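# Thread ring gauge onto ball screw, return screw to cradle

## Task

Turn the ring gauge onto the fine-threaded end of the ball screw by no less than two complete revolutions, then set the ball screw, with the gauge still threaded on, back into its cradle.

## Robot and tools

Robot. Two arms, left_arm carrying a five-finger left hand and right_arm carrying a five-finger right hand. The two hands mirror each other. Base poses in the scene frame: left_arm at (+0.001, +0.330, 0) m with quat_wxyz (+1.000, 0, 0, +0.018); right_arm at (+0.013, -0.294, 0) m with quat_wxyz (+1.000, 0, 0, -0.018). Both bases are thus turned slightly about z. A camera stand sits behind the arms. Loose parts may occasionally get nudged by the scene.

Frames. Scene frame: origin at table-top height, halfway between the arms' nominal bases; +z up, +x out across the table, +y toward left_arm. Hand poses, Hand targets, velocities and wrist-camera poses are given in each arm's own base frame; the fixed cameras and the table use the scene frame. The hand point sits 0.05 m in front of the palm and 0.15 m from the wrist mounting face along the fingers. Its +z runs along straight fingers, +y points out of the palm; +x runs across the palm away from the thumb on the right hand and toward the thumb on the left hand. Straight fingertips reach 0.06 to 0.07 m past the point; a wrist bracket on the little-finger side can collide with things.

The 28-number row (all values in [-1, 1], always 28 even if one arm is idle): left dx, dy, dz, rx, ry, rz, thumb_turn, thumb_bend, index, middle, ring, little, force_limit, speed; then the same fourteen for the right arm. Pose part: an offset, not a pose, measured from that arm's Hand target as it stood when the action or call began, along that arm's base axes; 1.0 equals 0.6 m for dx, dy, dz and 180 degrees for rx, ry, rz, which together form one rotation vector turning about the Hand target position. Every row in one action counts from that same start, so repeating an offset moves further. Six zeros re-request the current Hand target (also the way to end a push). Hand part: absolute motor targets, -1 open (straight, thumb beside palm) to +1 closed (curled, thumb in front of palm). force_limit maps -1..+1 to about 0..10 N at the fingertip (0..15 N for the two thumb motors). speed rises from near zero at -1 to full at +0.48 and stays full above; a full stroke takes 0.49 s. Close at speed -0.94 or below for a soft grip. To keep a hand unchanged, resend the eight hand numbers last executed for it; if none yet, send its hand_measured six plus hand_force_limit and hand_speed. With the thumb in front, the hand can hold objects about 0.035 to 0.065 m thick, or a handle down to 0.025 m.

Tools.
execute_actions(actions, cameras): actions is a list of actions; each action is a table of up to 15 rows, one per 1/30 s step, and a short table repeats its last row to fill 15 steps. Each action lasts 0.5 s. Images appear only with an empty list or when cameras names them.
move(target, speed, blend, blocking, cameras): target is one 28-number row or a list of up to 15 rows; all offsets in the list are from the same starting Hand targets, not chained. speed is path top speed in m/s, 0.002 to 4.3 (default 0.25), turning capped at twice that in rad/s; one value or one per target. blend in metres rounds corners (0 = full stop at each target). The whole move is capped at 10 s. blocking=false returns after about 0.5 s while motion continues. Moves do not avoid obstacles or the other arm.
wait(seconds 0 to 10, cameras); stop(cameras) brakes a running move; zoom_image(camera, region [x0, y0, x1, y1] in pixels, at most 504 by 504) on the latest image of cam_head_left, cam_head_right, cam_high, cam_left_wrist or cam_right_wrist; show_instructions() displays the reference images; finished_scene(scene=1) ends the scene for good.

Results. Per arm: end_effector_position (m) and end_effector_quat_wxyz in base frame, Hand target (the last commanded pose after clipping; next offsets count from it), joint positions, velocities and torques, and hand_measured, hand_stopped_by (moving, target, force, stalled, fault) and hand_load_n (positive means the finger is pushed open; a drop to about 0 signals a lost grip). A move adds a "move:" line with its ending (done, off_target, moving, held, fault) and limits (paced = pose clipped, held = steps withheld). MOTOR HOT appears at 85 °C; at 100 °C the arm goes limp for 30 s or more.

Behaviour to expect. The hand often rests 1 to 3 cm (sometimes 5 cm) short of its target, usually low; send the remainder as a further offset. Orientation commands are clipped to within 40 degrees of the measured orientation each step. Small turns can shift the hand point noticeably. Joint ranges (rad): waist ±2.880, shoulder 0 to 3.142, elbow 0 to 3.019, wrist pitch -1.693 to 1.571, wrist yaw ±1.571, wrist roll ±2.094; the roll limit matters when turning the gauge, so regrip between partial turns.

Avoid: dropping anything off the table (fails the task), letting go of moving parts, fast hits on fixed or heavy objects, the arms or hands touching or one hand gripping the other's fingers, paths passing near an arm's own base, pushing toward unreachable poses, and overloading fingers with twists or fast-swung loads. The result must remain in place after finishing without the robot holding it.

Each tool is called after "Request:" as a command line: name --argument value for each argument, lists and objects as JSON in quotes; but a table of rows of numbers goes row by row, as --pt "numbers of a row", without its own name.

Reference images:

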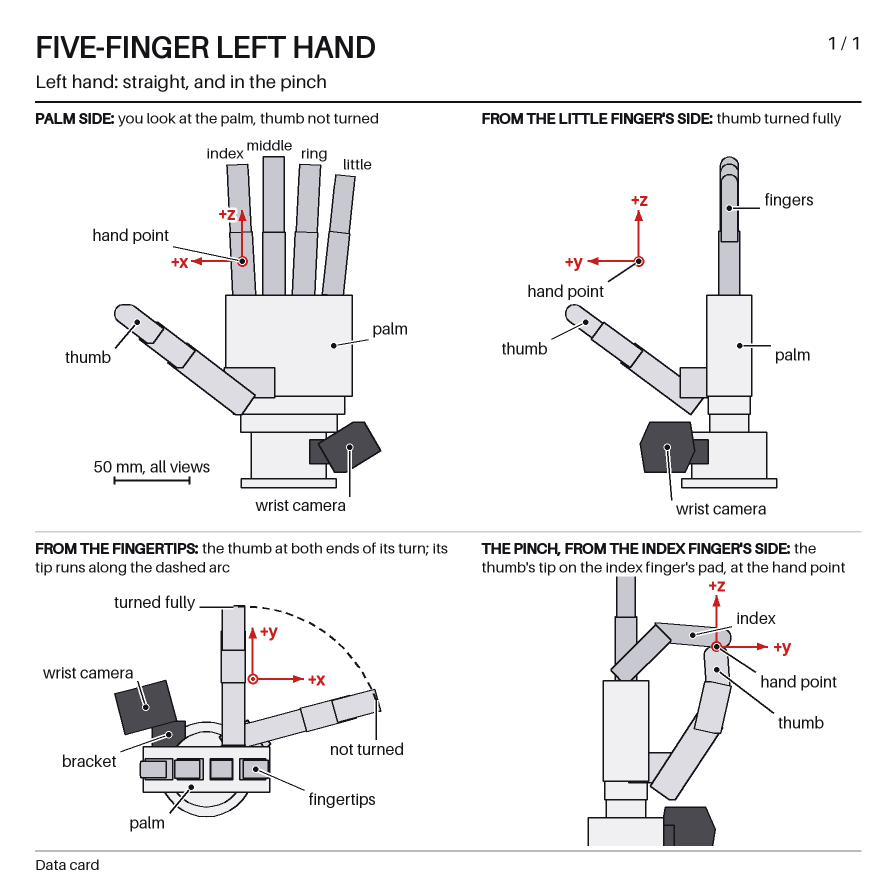

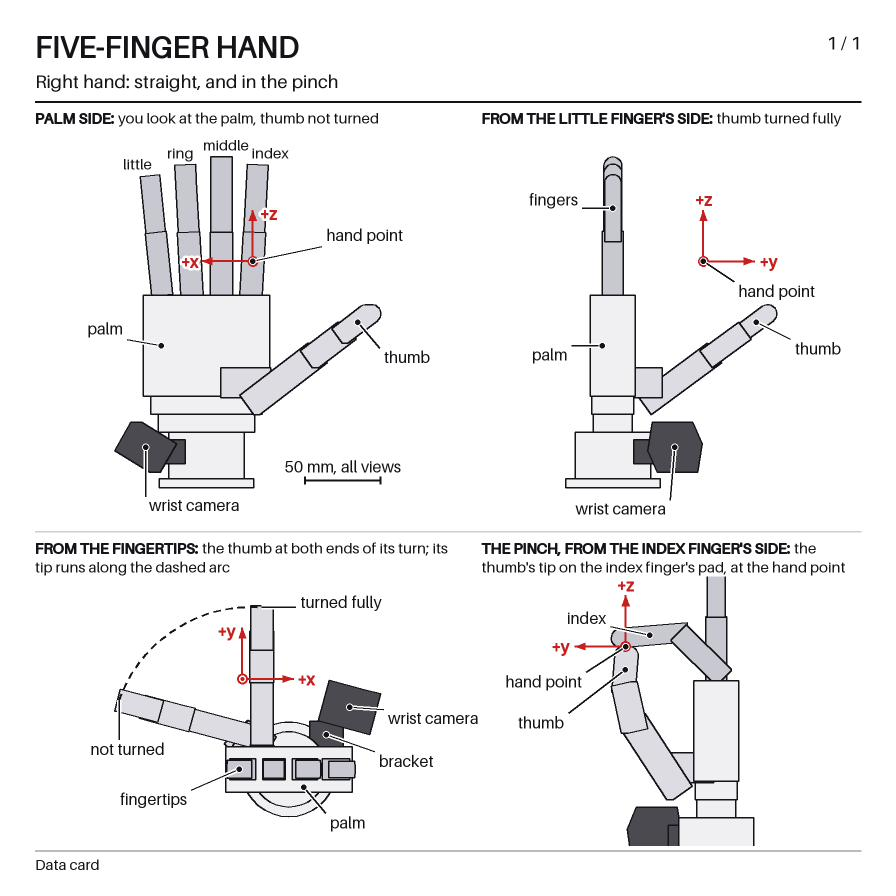

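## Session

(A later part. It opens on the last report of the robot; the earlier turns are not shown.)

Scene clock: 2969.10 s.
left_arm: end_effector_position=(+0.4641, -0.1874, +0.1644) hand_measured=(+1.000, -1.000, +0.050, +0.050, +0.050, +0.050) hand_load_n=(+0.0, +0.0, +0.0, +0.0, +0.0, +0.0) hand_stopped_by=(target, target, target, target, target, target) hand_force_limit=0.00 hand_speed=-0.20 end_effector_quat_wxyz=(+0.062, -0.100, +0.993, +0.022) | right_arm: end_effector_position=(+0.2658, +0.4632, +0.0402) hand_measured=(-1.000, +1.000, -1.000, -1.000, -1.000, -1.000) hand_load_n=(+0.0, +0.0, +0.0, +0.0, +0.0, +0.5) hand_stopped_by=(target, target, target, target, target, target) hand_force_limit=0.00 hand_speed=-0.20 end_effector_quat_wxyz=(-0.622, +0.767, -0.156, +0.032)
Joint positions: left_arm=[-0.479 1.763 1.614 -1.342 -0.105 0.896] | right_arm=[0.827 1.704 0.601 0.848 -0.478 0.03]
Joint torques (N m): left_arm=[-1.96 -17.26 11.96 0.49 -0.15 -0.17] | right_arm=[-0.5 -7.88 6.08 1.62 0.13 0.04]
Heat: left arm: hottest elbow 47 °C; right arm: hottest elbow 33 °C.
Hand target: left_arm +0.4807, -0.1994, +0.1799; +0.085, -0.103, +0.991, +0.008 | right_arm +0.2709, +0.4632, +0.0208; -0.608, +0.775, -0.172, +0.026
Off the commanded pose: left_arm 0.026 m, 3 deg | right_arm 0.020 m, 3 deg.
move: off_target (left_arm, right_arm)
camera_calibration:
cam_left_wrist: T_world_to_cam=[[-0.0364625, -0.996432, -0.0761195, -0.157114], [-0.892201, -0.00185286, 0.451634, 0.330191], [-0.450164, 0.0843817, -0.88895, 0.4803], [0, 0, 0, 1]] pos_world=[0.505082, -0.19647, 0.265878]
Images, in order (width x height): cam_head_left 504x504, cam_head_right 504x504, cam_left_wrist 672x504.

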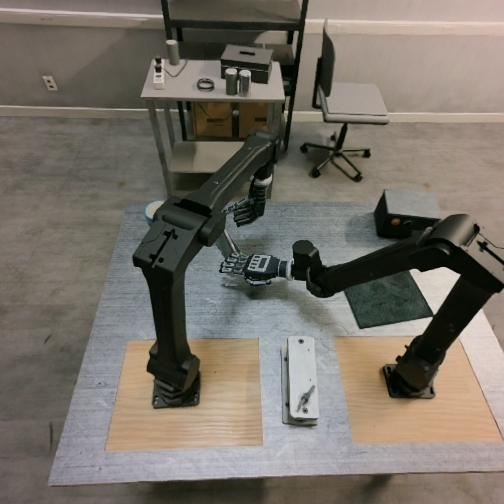

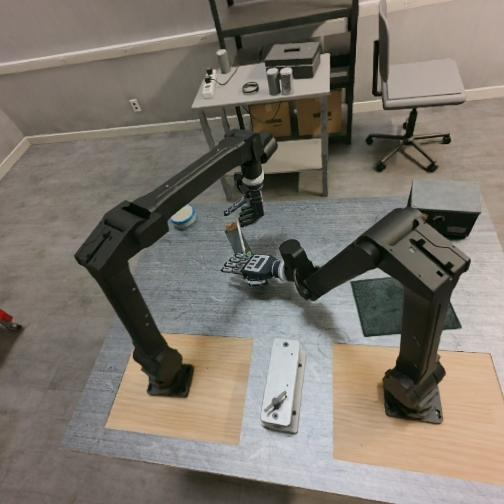

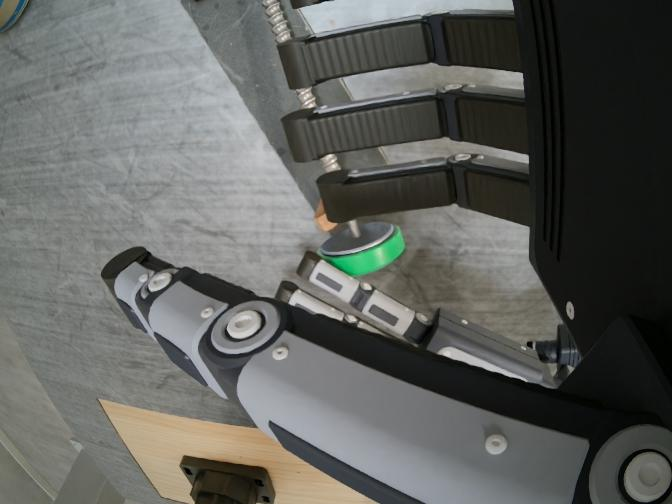

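Request:
wait --seconds 0 --cameras '["cam_high", "cam_head_right"]'

Request:
zoom_image --camera "cam_high" --region '[220, 140, 340, 280]'

Request:
zoom_image --camera "cam_head_right" --region '[205, 190, 305, 290]'

Scene clock: 2974.33 s.
left_arm: end_effector_position=(+0.4641, -0.1874, +0.1644) hand_measured=(+1.000, -1.000, +0.050, +0.050, +0.050, +0.050) hand_load_n=(+0.0, +0.0, +0.0, +0.0, +0.0, +0.0) hand_stopped_by=(target, target, target, target, target, target) hand_force_limit=0.00 hand_speed=-0.20 end_effector_quat_wxyz=(+0.062, -0.100, +0.993, +0.022) | right_arm: end_effector_position=(+0.2659, +0.4633, +0.0403) hand_measured=(-1.000, +1.000, -1.000, -1.000, -1.000, -1.000) hand_load_n=(+0.0, +0.0, +0.0, +0.0, -0.5, +0.5) hand_stopped_by=(target, target, target, target, target, target) hand_force_limit=0.00 hand_speed=-0.20 end_effector_quat_wxyz=(-0.622, +0.766, -0.156, +0.032)
Joint positions: left_arm=[-0.479 1.763 1.614 -1.342 -0.105 0.896] | right_arm=[0.827 1.704 0.601 0.849 -0.478 0.03]
Joint torques (N m): left_arm=[-1.9 -17.14 11.99 0.5 -0.15 -0.15] | right_arm=[-0.44 -8 6.11 1.68 0.14 0.04]
Heat: left arm: hottest elbow 47 °C; right arm: hottest elbow 33 °C.
Hand target: left_arm +0.4807, -0.1994, +0.1799; +0.085, -0.103, +0.991, +0.008 | right_arm +0.2710, +0.4632, +0.0209; -0.608, +0.775, -0.171, +0.026
Off the commanded pose: left_arm 0.026 m, 3 deg | right_arm 0.020 m, 3 deg.
Images, in order (width x height): cam_head_right 504x504, cam_high 504x504.

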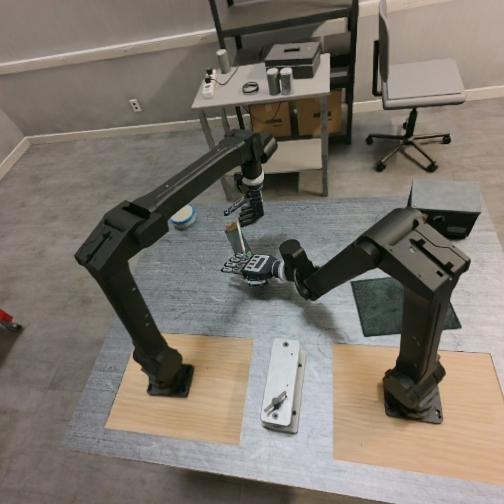

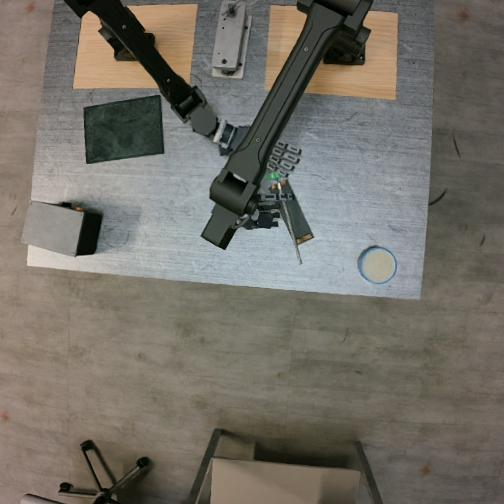

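Scaled by 3.600 from the camera's 504x504 image, which has a finer 720x720 frame.

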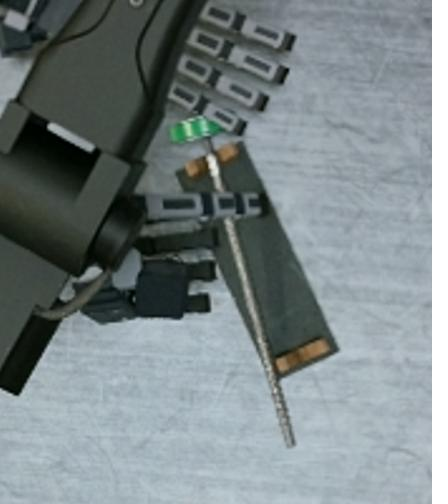

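Scaled by 5.040 from the camera's 504x504 image, which has a finer 720x720 frame.

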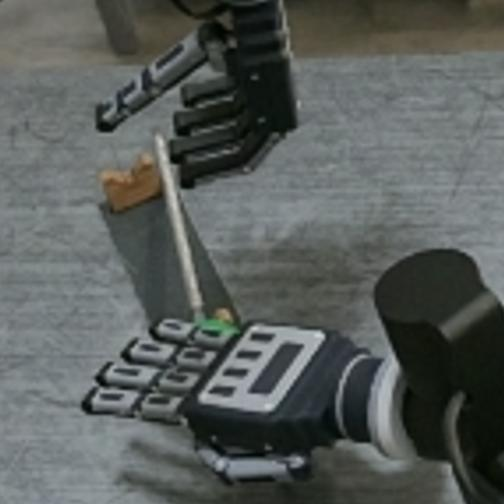

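Request:
execute_actions --actions '[]' --cameras '["all"]'

Scene clock: 3020.47 s.
left_arm: end_effector_position=(+0.4641, -0.1874, +0.1644) hand_measured=(+1.000, -1.000, +0.050, +0.050, +0.050, +0.050) hand_load_n=(+0.0, +0.0, +0.0, +0.0, -0.5, +0.0) hand_stopped_by=(target, target, target, target, target, target) hand_force_limit=0.00 hand_speed=-0.20 end_effector_quat_wxyz=(+0.062, -0.100, +0.993, +0.022) | right_arm: end_effector_position=(+0.2659, +0.4633, +0.0403) hand_measured=(-1.000, +1.000, -1.000, -1.000, -1.000, -1.000) hand_load_n=(+0.0, +0.0, +0.0, +0.0, +0.0, +0.0) hand_stopped_by=(target, target, target, target, target, target) hand_force_limit=0.00 hand_speed=-0.20 end_effector_quat_wxyz=(-0.622, +0.766, -0.156, +0.032)
Joint positions: left_arm=[-0.479 1.763 1.614 -1.342 -0.105 0.896] | right_arm=[0.827 1.704 0.601 0.849 -0.478 0.03]
Joint velocities: within noise
Joint torques (N m): left_arm=[-1.9 -16.79 12.05 0.44 -0.14 -0.16] | right_arm=[-0.56 -7.82 6.11 1.69 0.14 0.05]
Heat: left arm: hottest elbow 47 °C; right arm: hottest elbow 33 °C.
Hand target: left_arm +0.4807, -0.1994, +0.1799; +0.085, -0.103, +0.991, +0.008 | right_arm +0.2710, +0.4632, +0.0209; -0.608, +0.775, -0.171, +0.026
Off the commanded pose: left_arm 0.026 m, 3 deg | right_arm 0.020 m, 3 deg.
camera_calibration:
cam_left_wrist: T_world_to_cam=[[-0.0364625, -0.996432, -0.0761195, -0.157114], [-0.892201, -0.00185286, 0.451634, 0.330191], [-0.450164, 0.0843817, -0.88895, 0.4803], [0, 0, 0, 1]] pos_world=[0.505082, -0.19647, 0.265878]
cam_right_wrist: T_world_to_cam=[[0.0518011, -0.239288, -0.969566, 0.139031], [-0.946603, -0.321123, 0.0286786, 0.398614], [-0.318213, 0.916308, -0.243145, -0.213212], [0, 0, 0, 1]] pos_world=[0.302281, 0.35664, 0.0715262]

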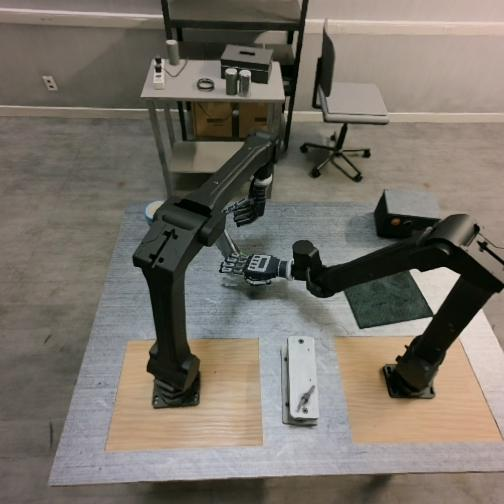

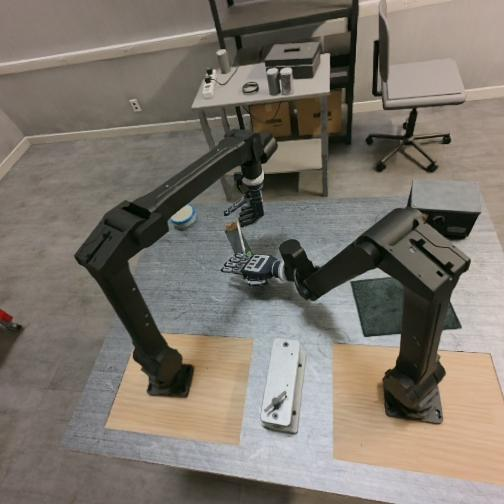

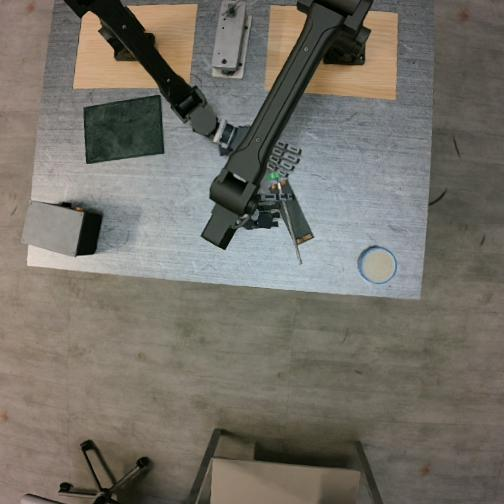

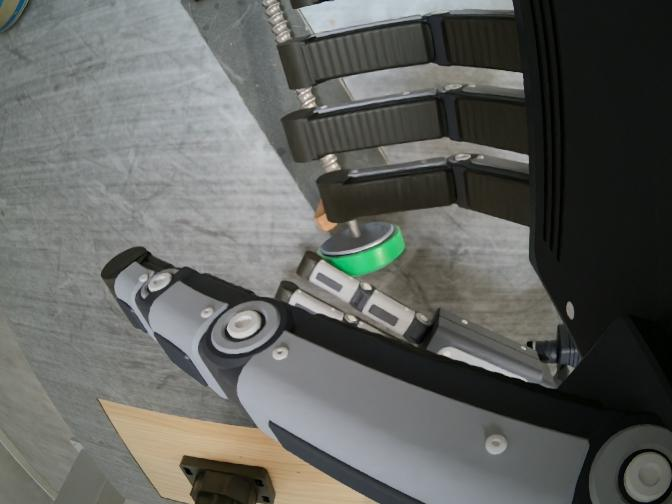

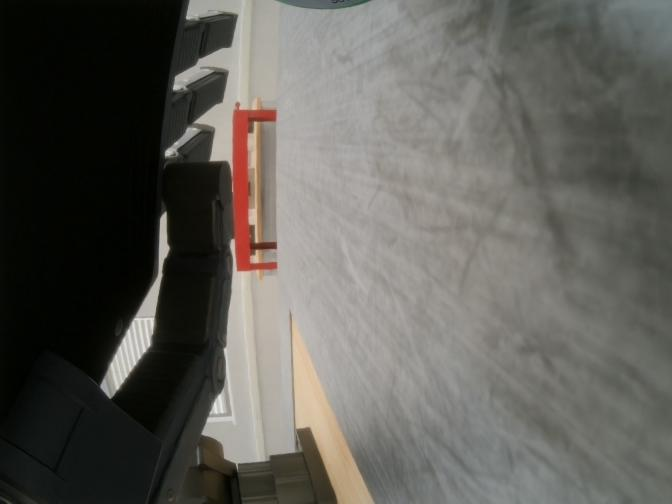

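Request:
zoom_image --camera "cam_high" --region '[230, 150, 340, 280]'

Request:
zoom_image --camera "cam_left_wrist" --region '[180, 0, 580, 300]'

Request:
zoom_image --camera "cam_head_left" --region '[180, 180, 300, 300]'

Request:
zoom_image --camera "cam_head_right" --region '[180, 180, 300, 300]'

Scaled by 3.877 from the camera's 504x504 image, which has a finer 720x720 frame.

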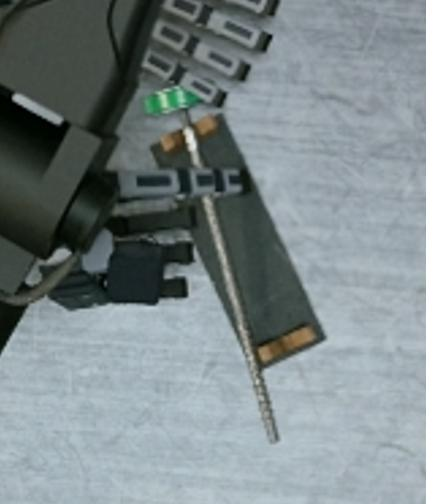

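Scaled by 1.260 from the camera's 672x504 image, which has a finer 960x720 frame.

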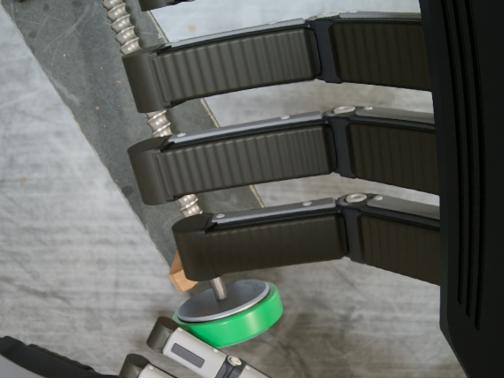

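Scaled by 4.200 from the camera's 504x504 image, which has a finer 720x720 frame.

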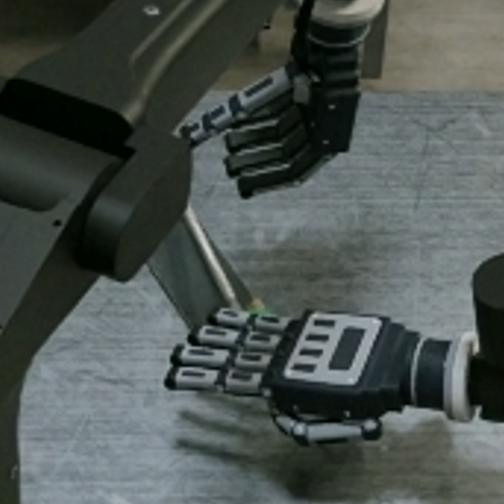

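Scaled by 4.200 from the camera's 504x504 image, which has a finer 720x720 frame.

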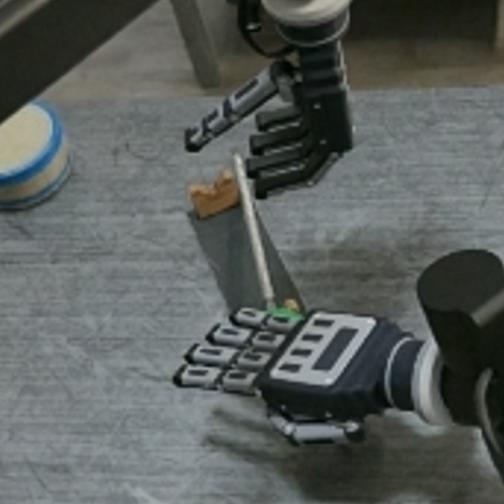

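Request:
move --pt "0 0 0 0 0 0 1 -1 0.05 0.05 0.05 0.05 0.0 -0.2 0 0 0.1 0 0 0 -1 1 -1 -1 -1 -1 0.0 -0.2" --pt "0 0 0 0 0 0 1 -1 0.05 0.05 0.05 0.05 0.0 -0.2 -0.062 -0.233 0.2 0 0 0 -1 1 -1 -1 -1 -1 0.0 -0.2" --speed '[0.05,0.15]' --blend '[0.02,0]' --cameras '["cam_high","cam_head_left","cam_head_right","cam_left_wrist"]'

Scene clock: 3238.83 s.
left_arm: end_effector_position=(+0.4641, -0.1874, +0.1644) hand_measured=(+1.000, -1.000, +0.050, +0.050, +0.050, +0.050) hand_load_n=(+0.0, +0.0, +0.0, +0.0, +0.0, +0.0) hand_stopped_by=(target, target, target, target, target, target) hand_force_limit=0.00 hand_speed=-0.20 end_effector_quat_wxyz=(+0.062, -0.100, +0.993, +0.022) | right_arm: end_effector_position=(+0.2315, +0.3275, +0.1391) hand_measured=(-1.000, +1.000, -1.000, -1.000, -1.000, -1.000) hand_load_n=(+0.0, +0.0, +0.0, +0.0, -0.5, +0.0) hand_stopped_by=(target, target, target, target, target, target) hand_force_limit=0.00 hand_speed=-0.20 end_effector_quat_wxyz=(-0.607, +0.775, -0.174, +0.019)
Joint positions: left_arm=[-0.479 1.763 1.614 -1.342 -0.105 0.896] | right_arm=[0.58 1.06 0.424 0.284 -0.706 -0.045]
Joint torques (N m): left_arm=[-1.79 -16.79 12 0.43 -0.17 -0.16] | right_arm=[-1.03 -5.71 7.49 1.74 -0.36 -0.13]
Heat: left arm: hottest elbow 48 °C; right arm: hottest elbow 32 °C.
Hand target: left_arm +0.4807, -0.1994, +0.1799; +0.085, -0.103, +0.991, +0.008 | right_arm +0.2339, +0.3234, +0.1410; -0.608, +0.775, -0.171, +0.027
Off the commanded pose: left_arm 0.026 m, 3 deg | right_arm 0.005 m, 1 deg.
move: off_target (left_arm)
camera_calibration:
cam_left_wrist: T_world_to_cam=[[-0.0364625, -0.996432, -0.0761195, -0.157114], [-0.892201, -0.00185286, 0.451634, 0.330191], [-0.450164, 0.0843817, -0.88895, 0.4803], [0, 0, 0, 1]] pos_world=[0.505082, -0.19647, 0.265878]
Images, in order (width x height): cam_head_left 504x504, cam_head_right 504x504, cam_high 504x504, cam_left_wrist 672x504.

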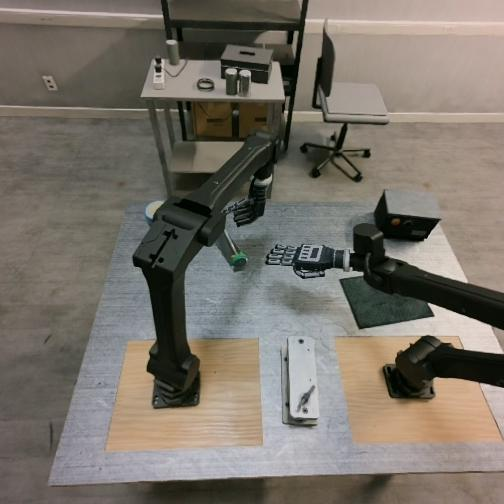

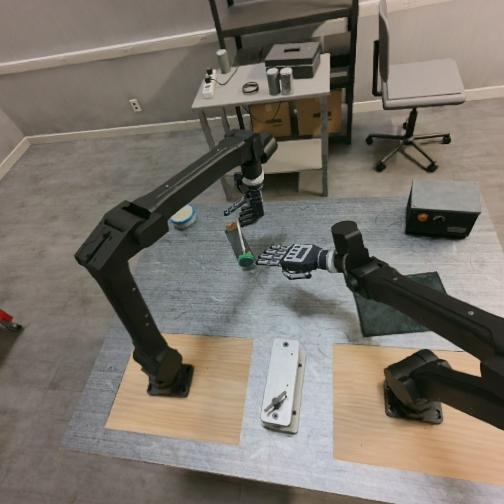

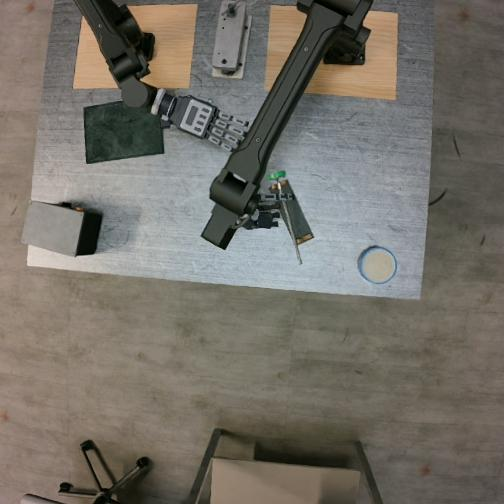

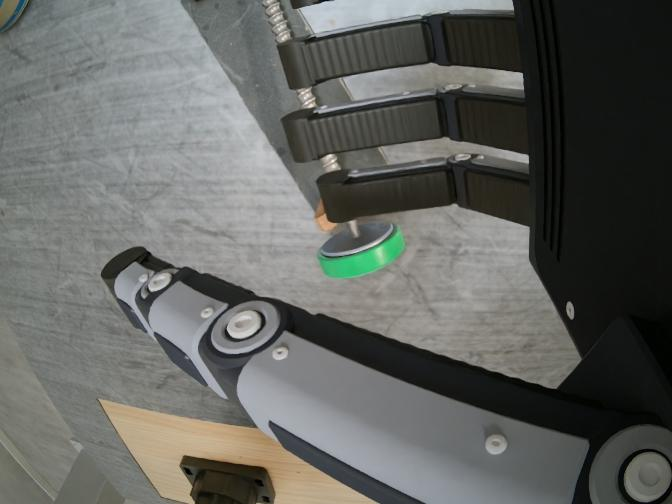

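Request:
zoom_image --camera "cam_high" --region '[240, 150, 340, 280]'

Request:
zoom_image --camera "cam_left_wrist" --region '[230, 150, 450, 310]'

Request:
zoom_image --camera "cam_head_right" --region '[200, 190, 290, 290]'

Request:
zoom_image --camera "cam_head_left" --region '[200, 200, 290, 290]'

Scaled by 3.877 from the camera's 504x504 image, which has a finer 720x720 frame.

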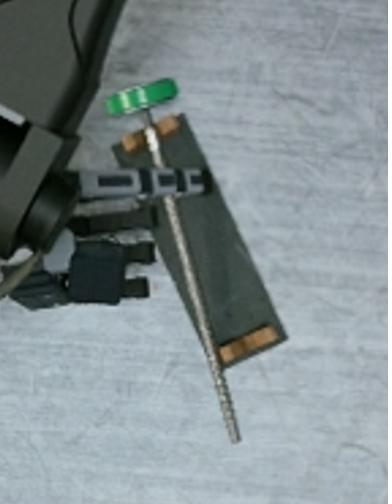

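Scaled by 2.291 from the camera's 672x504 image, which has a finer 960x720 frame.

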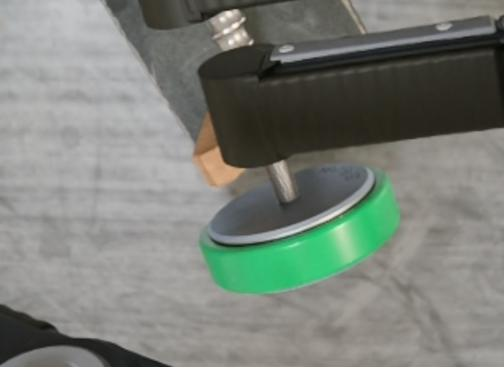

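Scaled by 5.040 from the camera's 504x504 image, which has a finer 720x720 frame.

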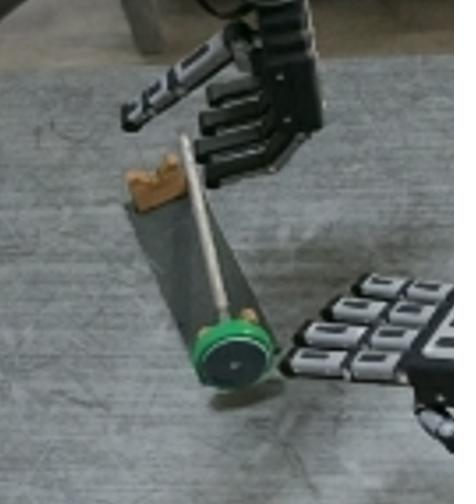

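Scaled by 5.600 from the camera's 504x504 image, which has a finer 720x720 frame.

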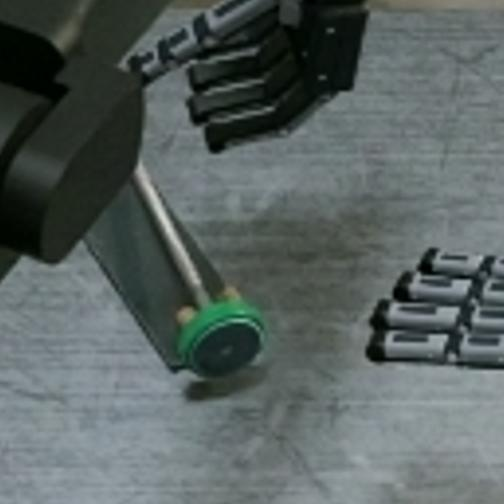

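Request:
move --target '[-0.0417,0.06,0.05,-0.4235,-0.0279,0.0147,1,0.0,-0.1,-0.1,-1,-1,0.0,-0.2,0,0,0,0,0,0,-1,1,-1,-1,-1,-1,0.0,-0.2]' --speed 0.2 --cameras '["cam_high","cam_head_left","cam_head_right","cam_left_wrist"]'

Scene clock: 3376.53 s.
left_arm: end_effector_position=(+0.4562, -0.1656, +0.2020) hand_measured=(+1.000, +0.000, -0.100, -0.100, -1.000, -1.000) hand_load_n=(+0.0, +0.0, +0.0, +0.0, +0.0, +0.0) hand_stopped_by=(target, target, target, target, target, target) hand_force_limit=0.00 hand_speed=-0.20 end_effector_quat_wxyz=(+0.034, -0.158, +0.780, -0.605) | right_arm: end_effector_position=(+0.2315, +0.3274, +0.1390) hand_measured=(-1.000, +1.000, -1.000, -1.000, -1.000, -1.000) hand_load_n=(+0.0, +0.0, +0.0, +0.0, +0.0, +0.0) hand_stopped_by=(target, target, target, target, target, target) hand_force_limit=0.00 hand_speed=-0.20 end_effector_quat_wxyz=(-0.607, +0.775, -0.174, +0.019)
Joint positions: left_arm=[0.026 1.473 1.069 -0.478 1.219 0.707] | right_arm=[0.58 1.06 0.424 0.284 -0.706 -0.045]
Joint torques (N m): left_arm=[-0.62 -14.62 7.31 1.43 0.79 -0.2] | right_arm=[-0.79 -5.71 7.47 1.72 -0.36 -0.15]
Heat: left arm: hottest elbow 48 °C; right arm: hottest elbow 34 °C.
Hand target: left_arm +0.4556, -0.1634, +0.2100; +0.043, -0.155, +0.778, -0.608 | right_arm +0.2338, +0.3234, +0.1410; -0.608, +0.775, -0.171, +0.026
Off the commanded pose: left_arm 0.008 m, 1 deg | right_arm 0.005 m, 1 deg.
move: done
camera_calibration:
cam_left_wrist: T_world_to_cam=[[-0.0246888, -0.294984, 0.955183, -0.230313], [-0.942074, 0.326563, 0.0765009, 0.459209], [-0.334494, -0.897965, -0.285959, 0.171055], [0, 0, 0, 1]] pos_world=[0.48414, -0.0642977, 0.233776]
Images, in order (width x height): cam_head_left 504x504, cam_head_right 504x504, cam_high 504x504, cam_left_wrist 672x504.

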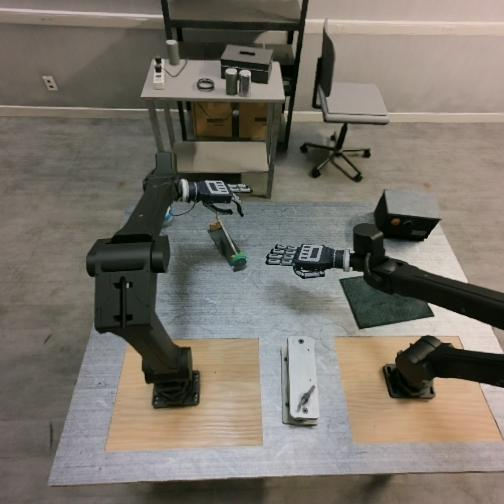

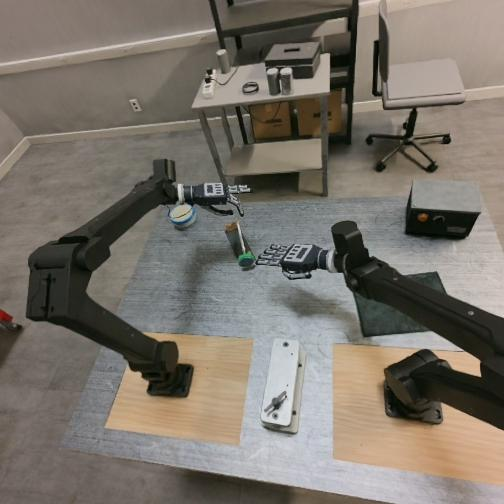

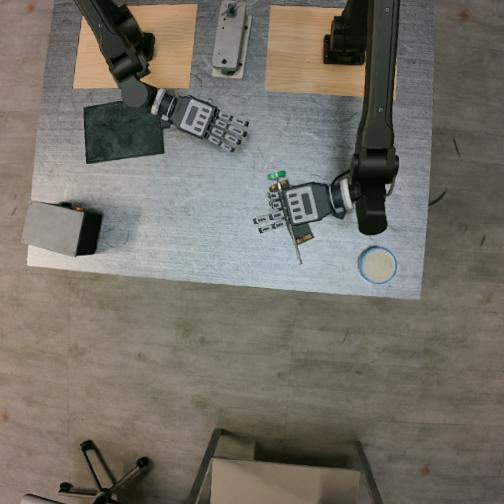

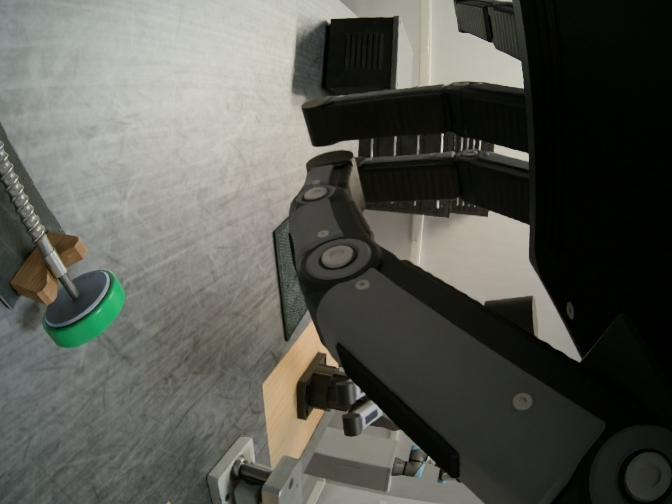

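Request:
zoom_image --camera "cam_left_wrist" --region '[0, 120, 300, 360]'

Scaled by 1.680 from the camera's 672x504 image, which has a finer 960x720 frame.

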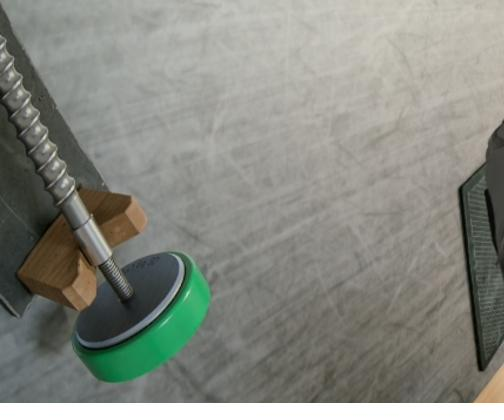

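Request:
move --target '[-0.0128,0.004,-0.175,0,0,0,1,0.0,-0.1,-0.1,-1,-1,0.0,-0.2,0,0,0,0,0,0,-1,1,-1,-1,-1,-1,0.0,-0.2]' --speed 0.1 --cameras '["cam_high","cam_head_right","cam_left_wrist"]'

Request:
zoom_image --camera "cam_left_wrist" --region '[60, 40, 460, 340]'

Scene clock: 3422.20 s.
left_arm: end_effector_position=(+0.4466, -0.1642, +0.1089) hand_measured=(+1.000, +0.000, -0.100, -0.100, -1.000, -1.000) hand_load_n=(+0.0, +0.5, +0.0, +0.0, +0.0, +0.0) hand_stopped_by=(target, target, target, target, target, target) hand_force_limit=0.00 hand_speed=-0.20 end_effector_quat_wxyz=(+0.041, -0.152, +0.779, -0.607) | right_arm: end_effector_position=(+0.2315, +0.3274, +0.1390) hand_measured=(-1.000, +1.000, -1.000, -1.000, -1.000, -1.000) hand_load_n=(-0.5, +0.0, +0.0, +0.0, +0.0, +0.0) hand_stopped_by=(target, target, target, target, target, target) hand_force_limit=0.00 hand_speed=-0.20 end_effector_quat_wxyz=(-0.607, +0.775, -0.174, +0.019)
Joint positions: left_arm=[0.03 1.579 0.904 -0.191 1.223 0.711] | right_arm=[0.58 1.06 0.424 0.284 -0.706 -0.045]
Joint torques (N m): left_arm=[-0.79 -12.22 6.23 1.68 0.8 -0.1] | right_arm=[-0.97 -5.77 7.47 1.7 -0.36 -0.14]
Heat: left arm: hottest elbow 42 °C; right arm: hottest elbow 34 °C.
Hand target: left_arm +0.4480, -0.1610, +0.1050; +0.043, -0.155, +0.778, -0.608 | right_arm +0.2338, +0.3234, +0.1410; -0.608, +0.775, -0.171, +0.026
Off the commanded pose: left_arm 0.005 m, 0 deg | right_arm 0.005 m, 1 deg.
move: done
camera_calibration:
cam_left_wrist: T_world_to_cam=[[-0.042791, -0.293901, 0.954878, -0.132946], [-0.943645, 0.325838, 0.0580018, 0.459432], [-0.328182, -0.898583, -0.291281, 0.14019], [0, 0, 0, 1]] pos_world=[0.47386, -0.0628008, 0.141134]
Images, in order (width x height): cam_head_right 504x504, cam_high 504x504, cam_left_wrist 672x504.

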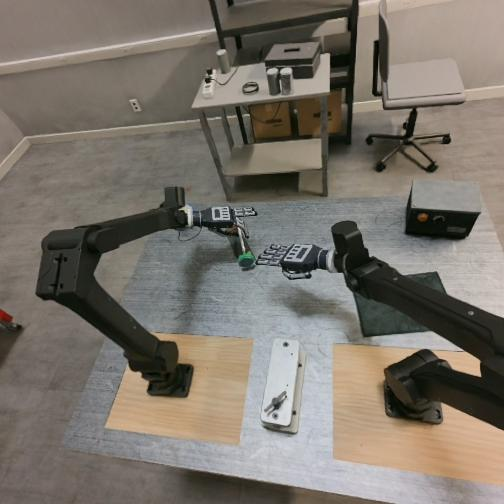

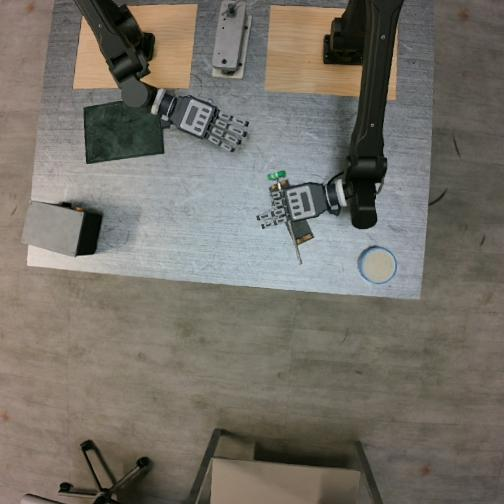

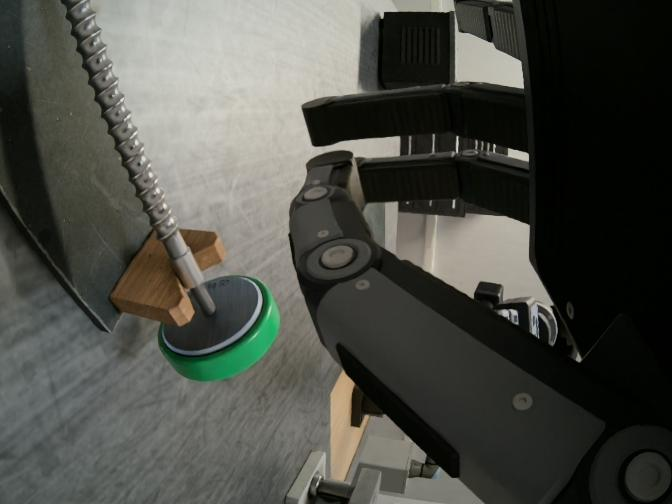

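Scaled by 1.260 from the camera's 672x504 image, which has a finer 960x720 frame.

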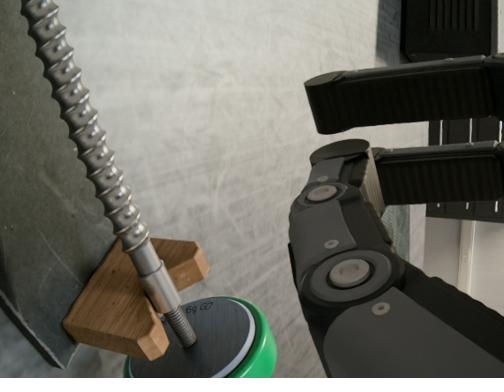

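Request:
zoom_image --camera "cam_left_wrist" --region '[60, 0, 260, 200]'

Request:
zoom_image --camera "cam_left_wrist" --region '[120, 180, 300, 390]'

Scaled by 2.520 from the camera's 672x504 image, which has a finer 960x720 frame.

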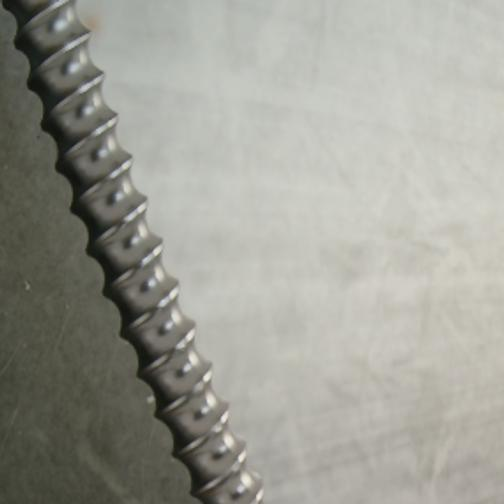

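Scaled by 2.400 from the camera's 672x504 image, which has a finer 960x720 frame.

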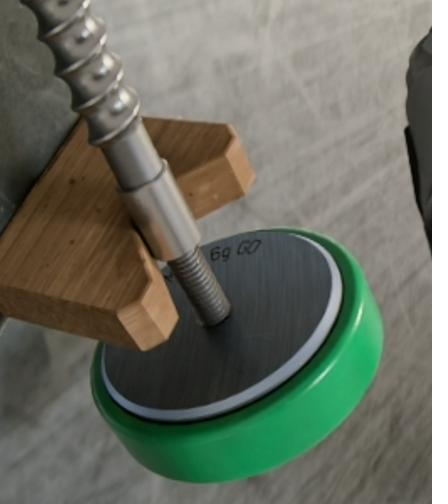

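Request:
zoom_image --camera "cam_left_wrist" --region '[170, 260, 240, 330]'

Scaled by 7.200 from the camera's 672x504 image, which has a finer 960x720 frame.

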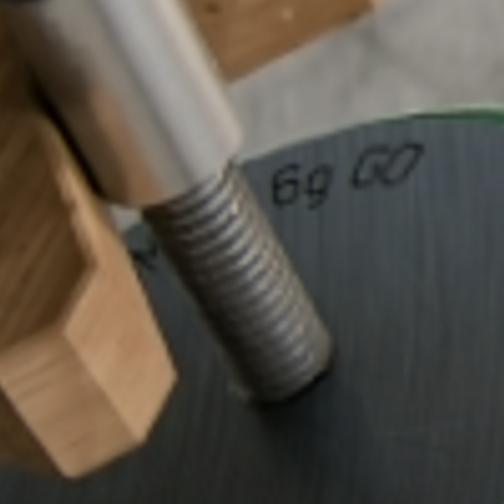

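Request:
move --target '[0.0015,0.0035,-0.0685,0,0,0,1,0.0,-0.1,-0.1,-1,-1,0.0,-0.2,0,0,0,0,0,0,-1,1,-1,-1,-1,-1,0.0,-0.2]' --speed 0.06 --cameras '["cam_left_wrist"]'

Request:
zoom_image --camera "cam_left_wrist" --region '[160, 60, 460, 340]'

Scene clock: 3473.70 s.
left_arm: end_effector_position=(+0.4478, -0.1623, +0.0689) hand_measured=(+1.000, +0.000, -0.100, -0.100, -1.000, -1.000) hand_load_n=(+0.0, +0.0, +0.0, +0.0, +0.0, +0.0) hand_stopped_by=(target, target, target, target, target, target) hand_force_limit=0.00 hand_speed=-0.20 end_effector_quat_wxyz=(+0.040, -0.154, +0.778, -0.607) | right_arm: end_effector_position=(+0.2315, +0.3274, +0.1390) hand_measured=(-1.000, +1.000, -1.000, -1.000, -1.000, -1.000) hand_load_n=(+0.0, +0.0, +0.0, +0.0, +0.0, +0.0) hand_stopped_by=(target, target, target, target, target, target) hand_force_limit=0.00 hand_speed=-0.20 end_effector_quat_wxyz=(-0.607, +0.775, -0.174, +0.019)
Joint positions: left_arm=[0.035 1.663 0.872 -0.084 1.226 0.715] | right_arm=[0.58 1.06 0.424 0.284 -0.706 -0.045]
Joint torques (N m): left_arm=[-0.91 -12.57 5.57 1.46 0.81 -0.02] | right_arm=[-0.97 -5.66 7.46 1.7 -0.35 -0.14]
Heat: left arm: hottest elbow 40 °C; right arm: hottest elbow 34 °C.
Hand target: left_arm +0.4488, -0.1590, +0.0638; +0.043, -0.155, +0.778, -0.608 | right_arm +0.2338, +0.3234, +0.1410; -0.608, +0.775, -0.171, +0.026
Off the commanded pose: left_arm 0.006 m, 0 deg | right_arm 0.005 m, 1 deg.
move: done
camera_calibration:
cam_left_wrist: T_world_to_cam=[[-0.0381215, -0.292414, 0.955532, -0.0959464], [-0.943912, 0.324397, 0.0616148, 0.461841], [-0.327989, -0.899589, -0.288379, 0.130137], [0, 0, 0, 1]] pos_world=[0.474963, -0.0608061, 0.100752]
Images, in order (width x height): cam_left_wrist 672x504.

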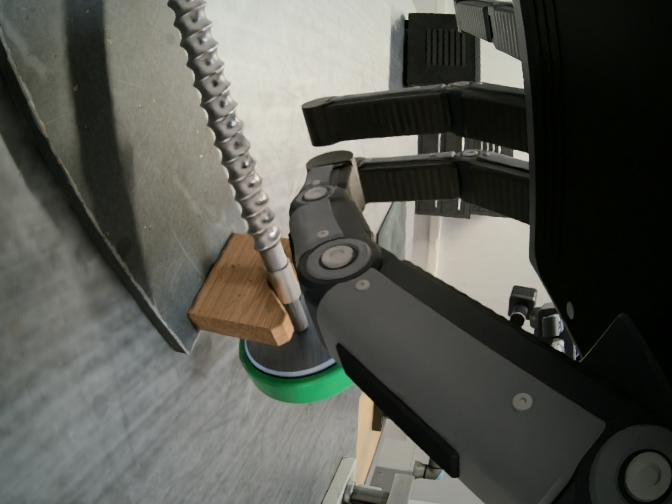

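Scaled by 1.680 from the camera's 672x504 image, which has a finer 960x720 frame.

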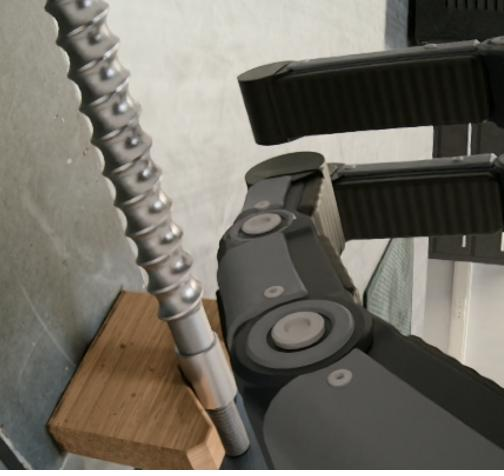

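Request:
move --target '[-0.0005,0.0017,-0.0463,0,0,0,1,0.0,-0.1,-0.1,-1,-1,0.0,-0.2,0,0,0,0,0,0,-1,1,-1,-1,-1,-1,0.0,-0.2]' --speed 0.03 --cameras '["cam_left_wrist"]'

Request:
zoom_image --camera "cam_left_wrist" --region '[200, 60, 440, 300]'

Scene clock: 3494.20 s.
left_arm: end_effector_position=(+0.4488, -0.1611, +0.0449) hand_measured=(+1.000, +0.000, -0.100, -0.100, -1.000, -1.000) hand_load_n=(+0.5, -0.5, +0.0, +0.0, +0.0, +0.0) hand_stopped_by=(target, target, target, target, target, target) hand_force_limit=0.00 hand_speed=-0.20 end_effector_quat_wxyz=(+0.041, -0.152, +0.777, -0.609) | right_arm: end_effector_position=(+0.2315, +0.3274, +0.1390) hand_measured=(-1.000, +1.000, -1.000, -1.000, -1.000, -1.000) hand_load_n=(+0.0, +0.0, +0.0, +0.0, +0.0, +0.0) hand_stopped_by=(target, target, target, target, target, target) hand_force_limit=0.00 hand_speed=-0.20 end_effector_quat_wxyz=(-0.607, +0.775, -0.174, +0.019)
Joint positions: left_arm=[0.038 1.719 0.857 -0.011 1.232 0.718] | right_arm=[0.58 1.06 0.424 0.284 -0.706 -0.045]
Joint torques (N m): left_arm=[-0.91 -12.4 4.98 1.54 0.64 -0.02] | right_arm=[-0.85 -5.71 7.49 1.72 -0.35 -0.15]
Heat: left arm: hottest elbow 38 °C; right arm: hottest elbow 34 °C.
Hand target: left_arm +0.4485, -0.1580, +0.0360; +0.043, -0.155, +0.778, -0.608 | right_arm +0.2338, +0.3234, +0.1410; -0.608, +0.775, -0.171, +0.026
Off the commanded pose: left_arm 0.009 m, 0 deg | right_arm 0.005 m, 1 deg.
move: done
camera_calibration:
cam_left_wrist: T_world_to_cam=[[-0.0435539, -0.28913, 0.956299, -0.0698086], [-0.943822, 0.325759, 0.055505, 0.464386], [-0.327571, -0.900158, -0.287075, 0.124262], [0, 0, 0, 1]] pos_world=[0.475962, -0.059606, 0.0766547]
Images, in order (width x height): cam_left_wrist 672x504.

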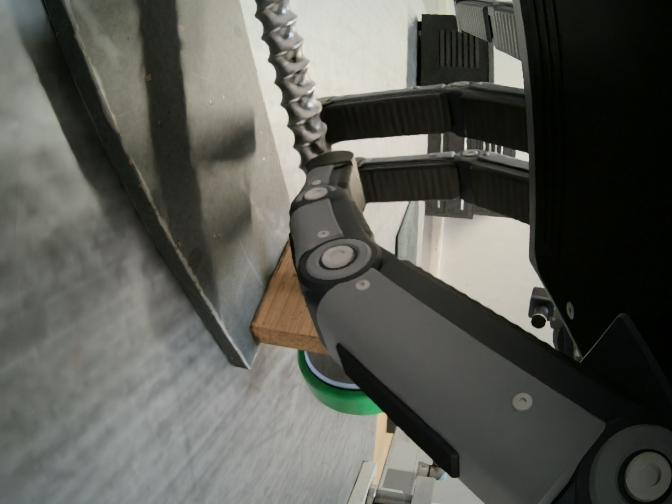

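Scaled by 2.100 from the camera's 672x504 image, which has a finer 960x720 frame.

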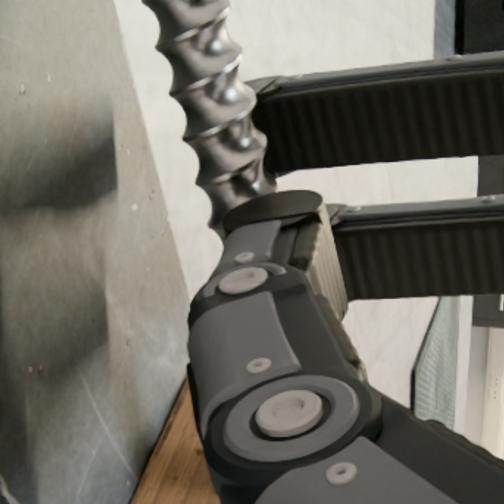

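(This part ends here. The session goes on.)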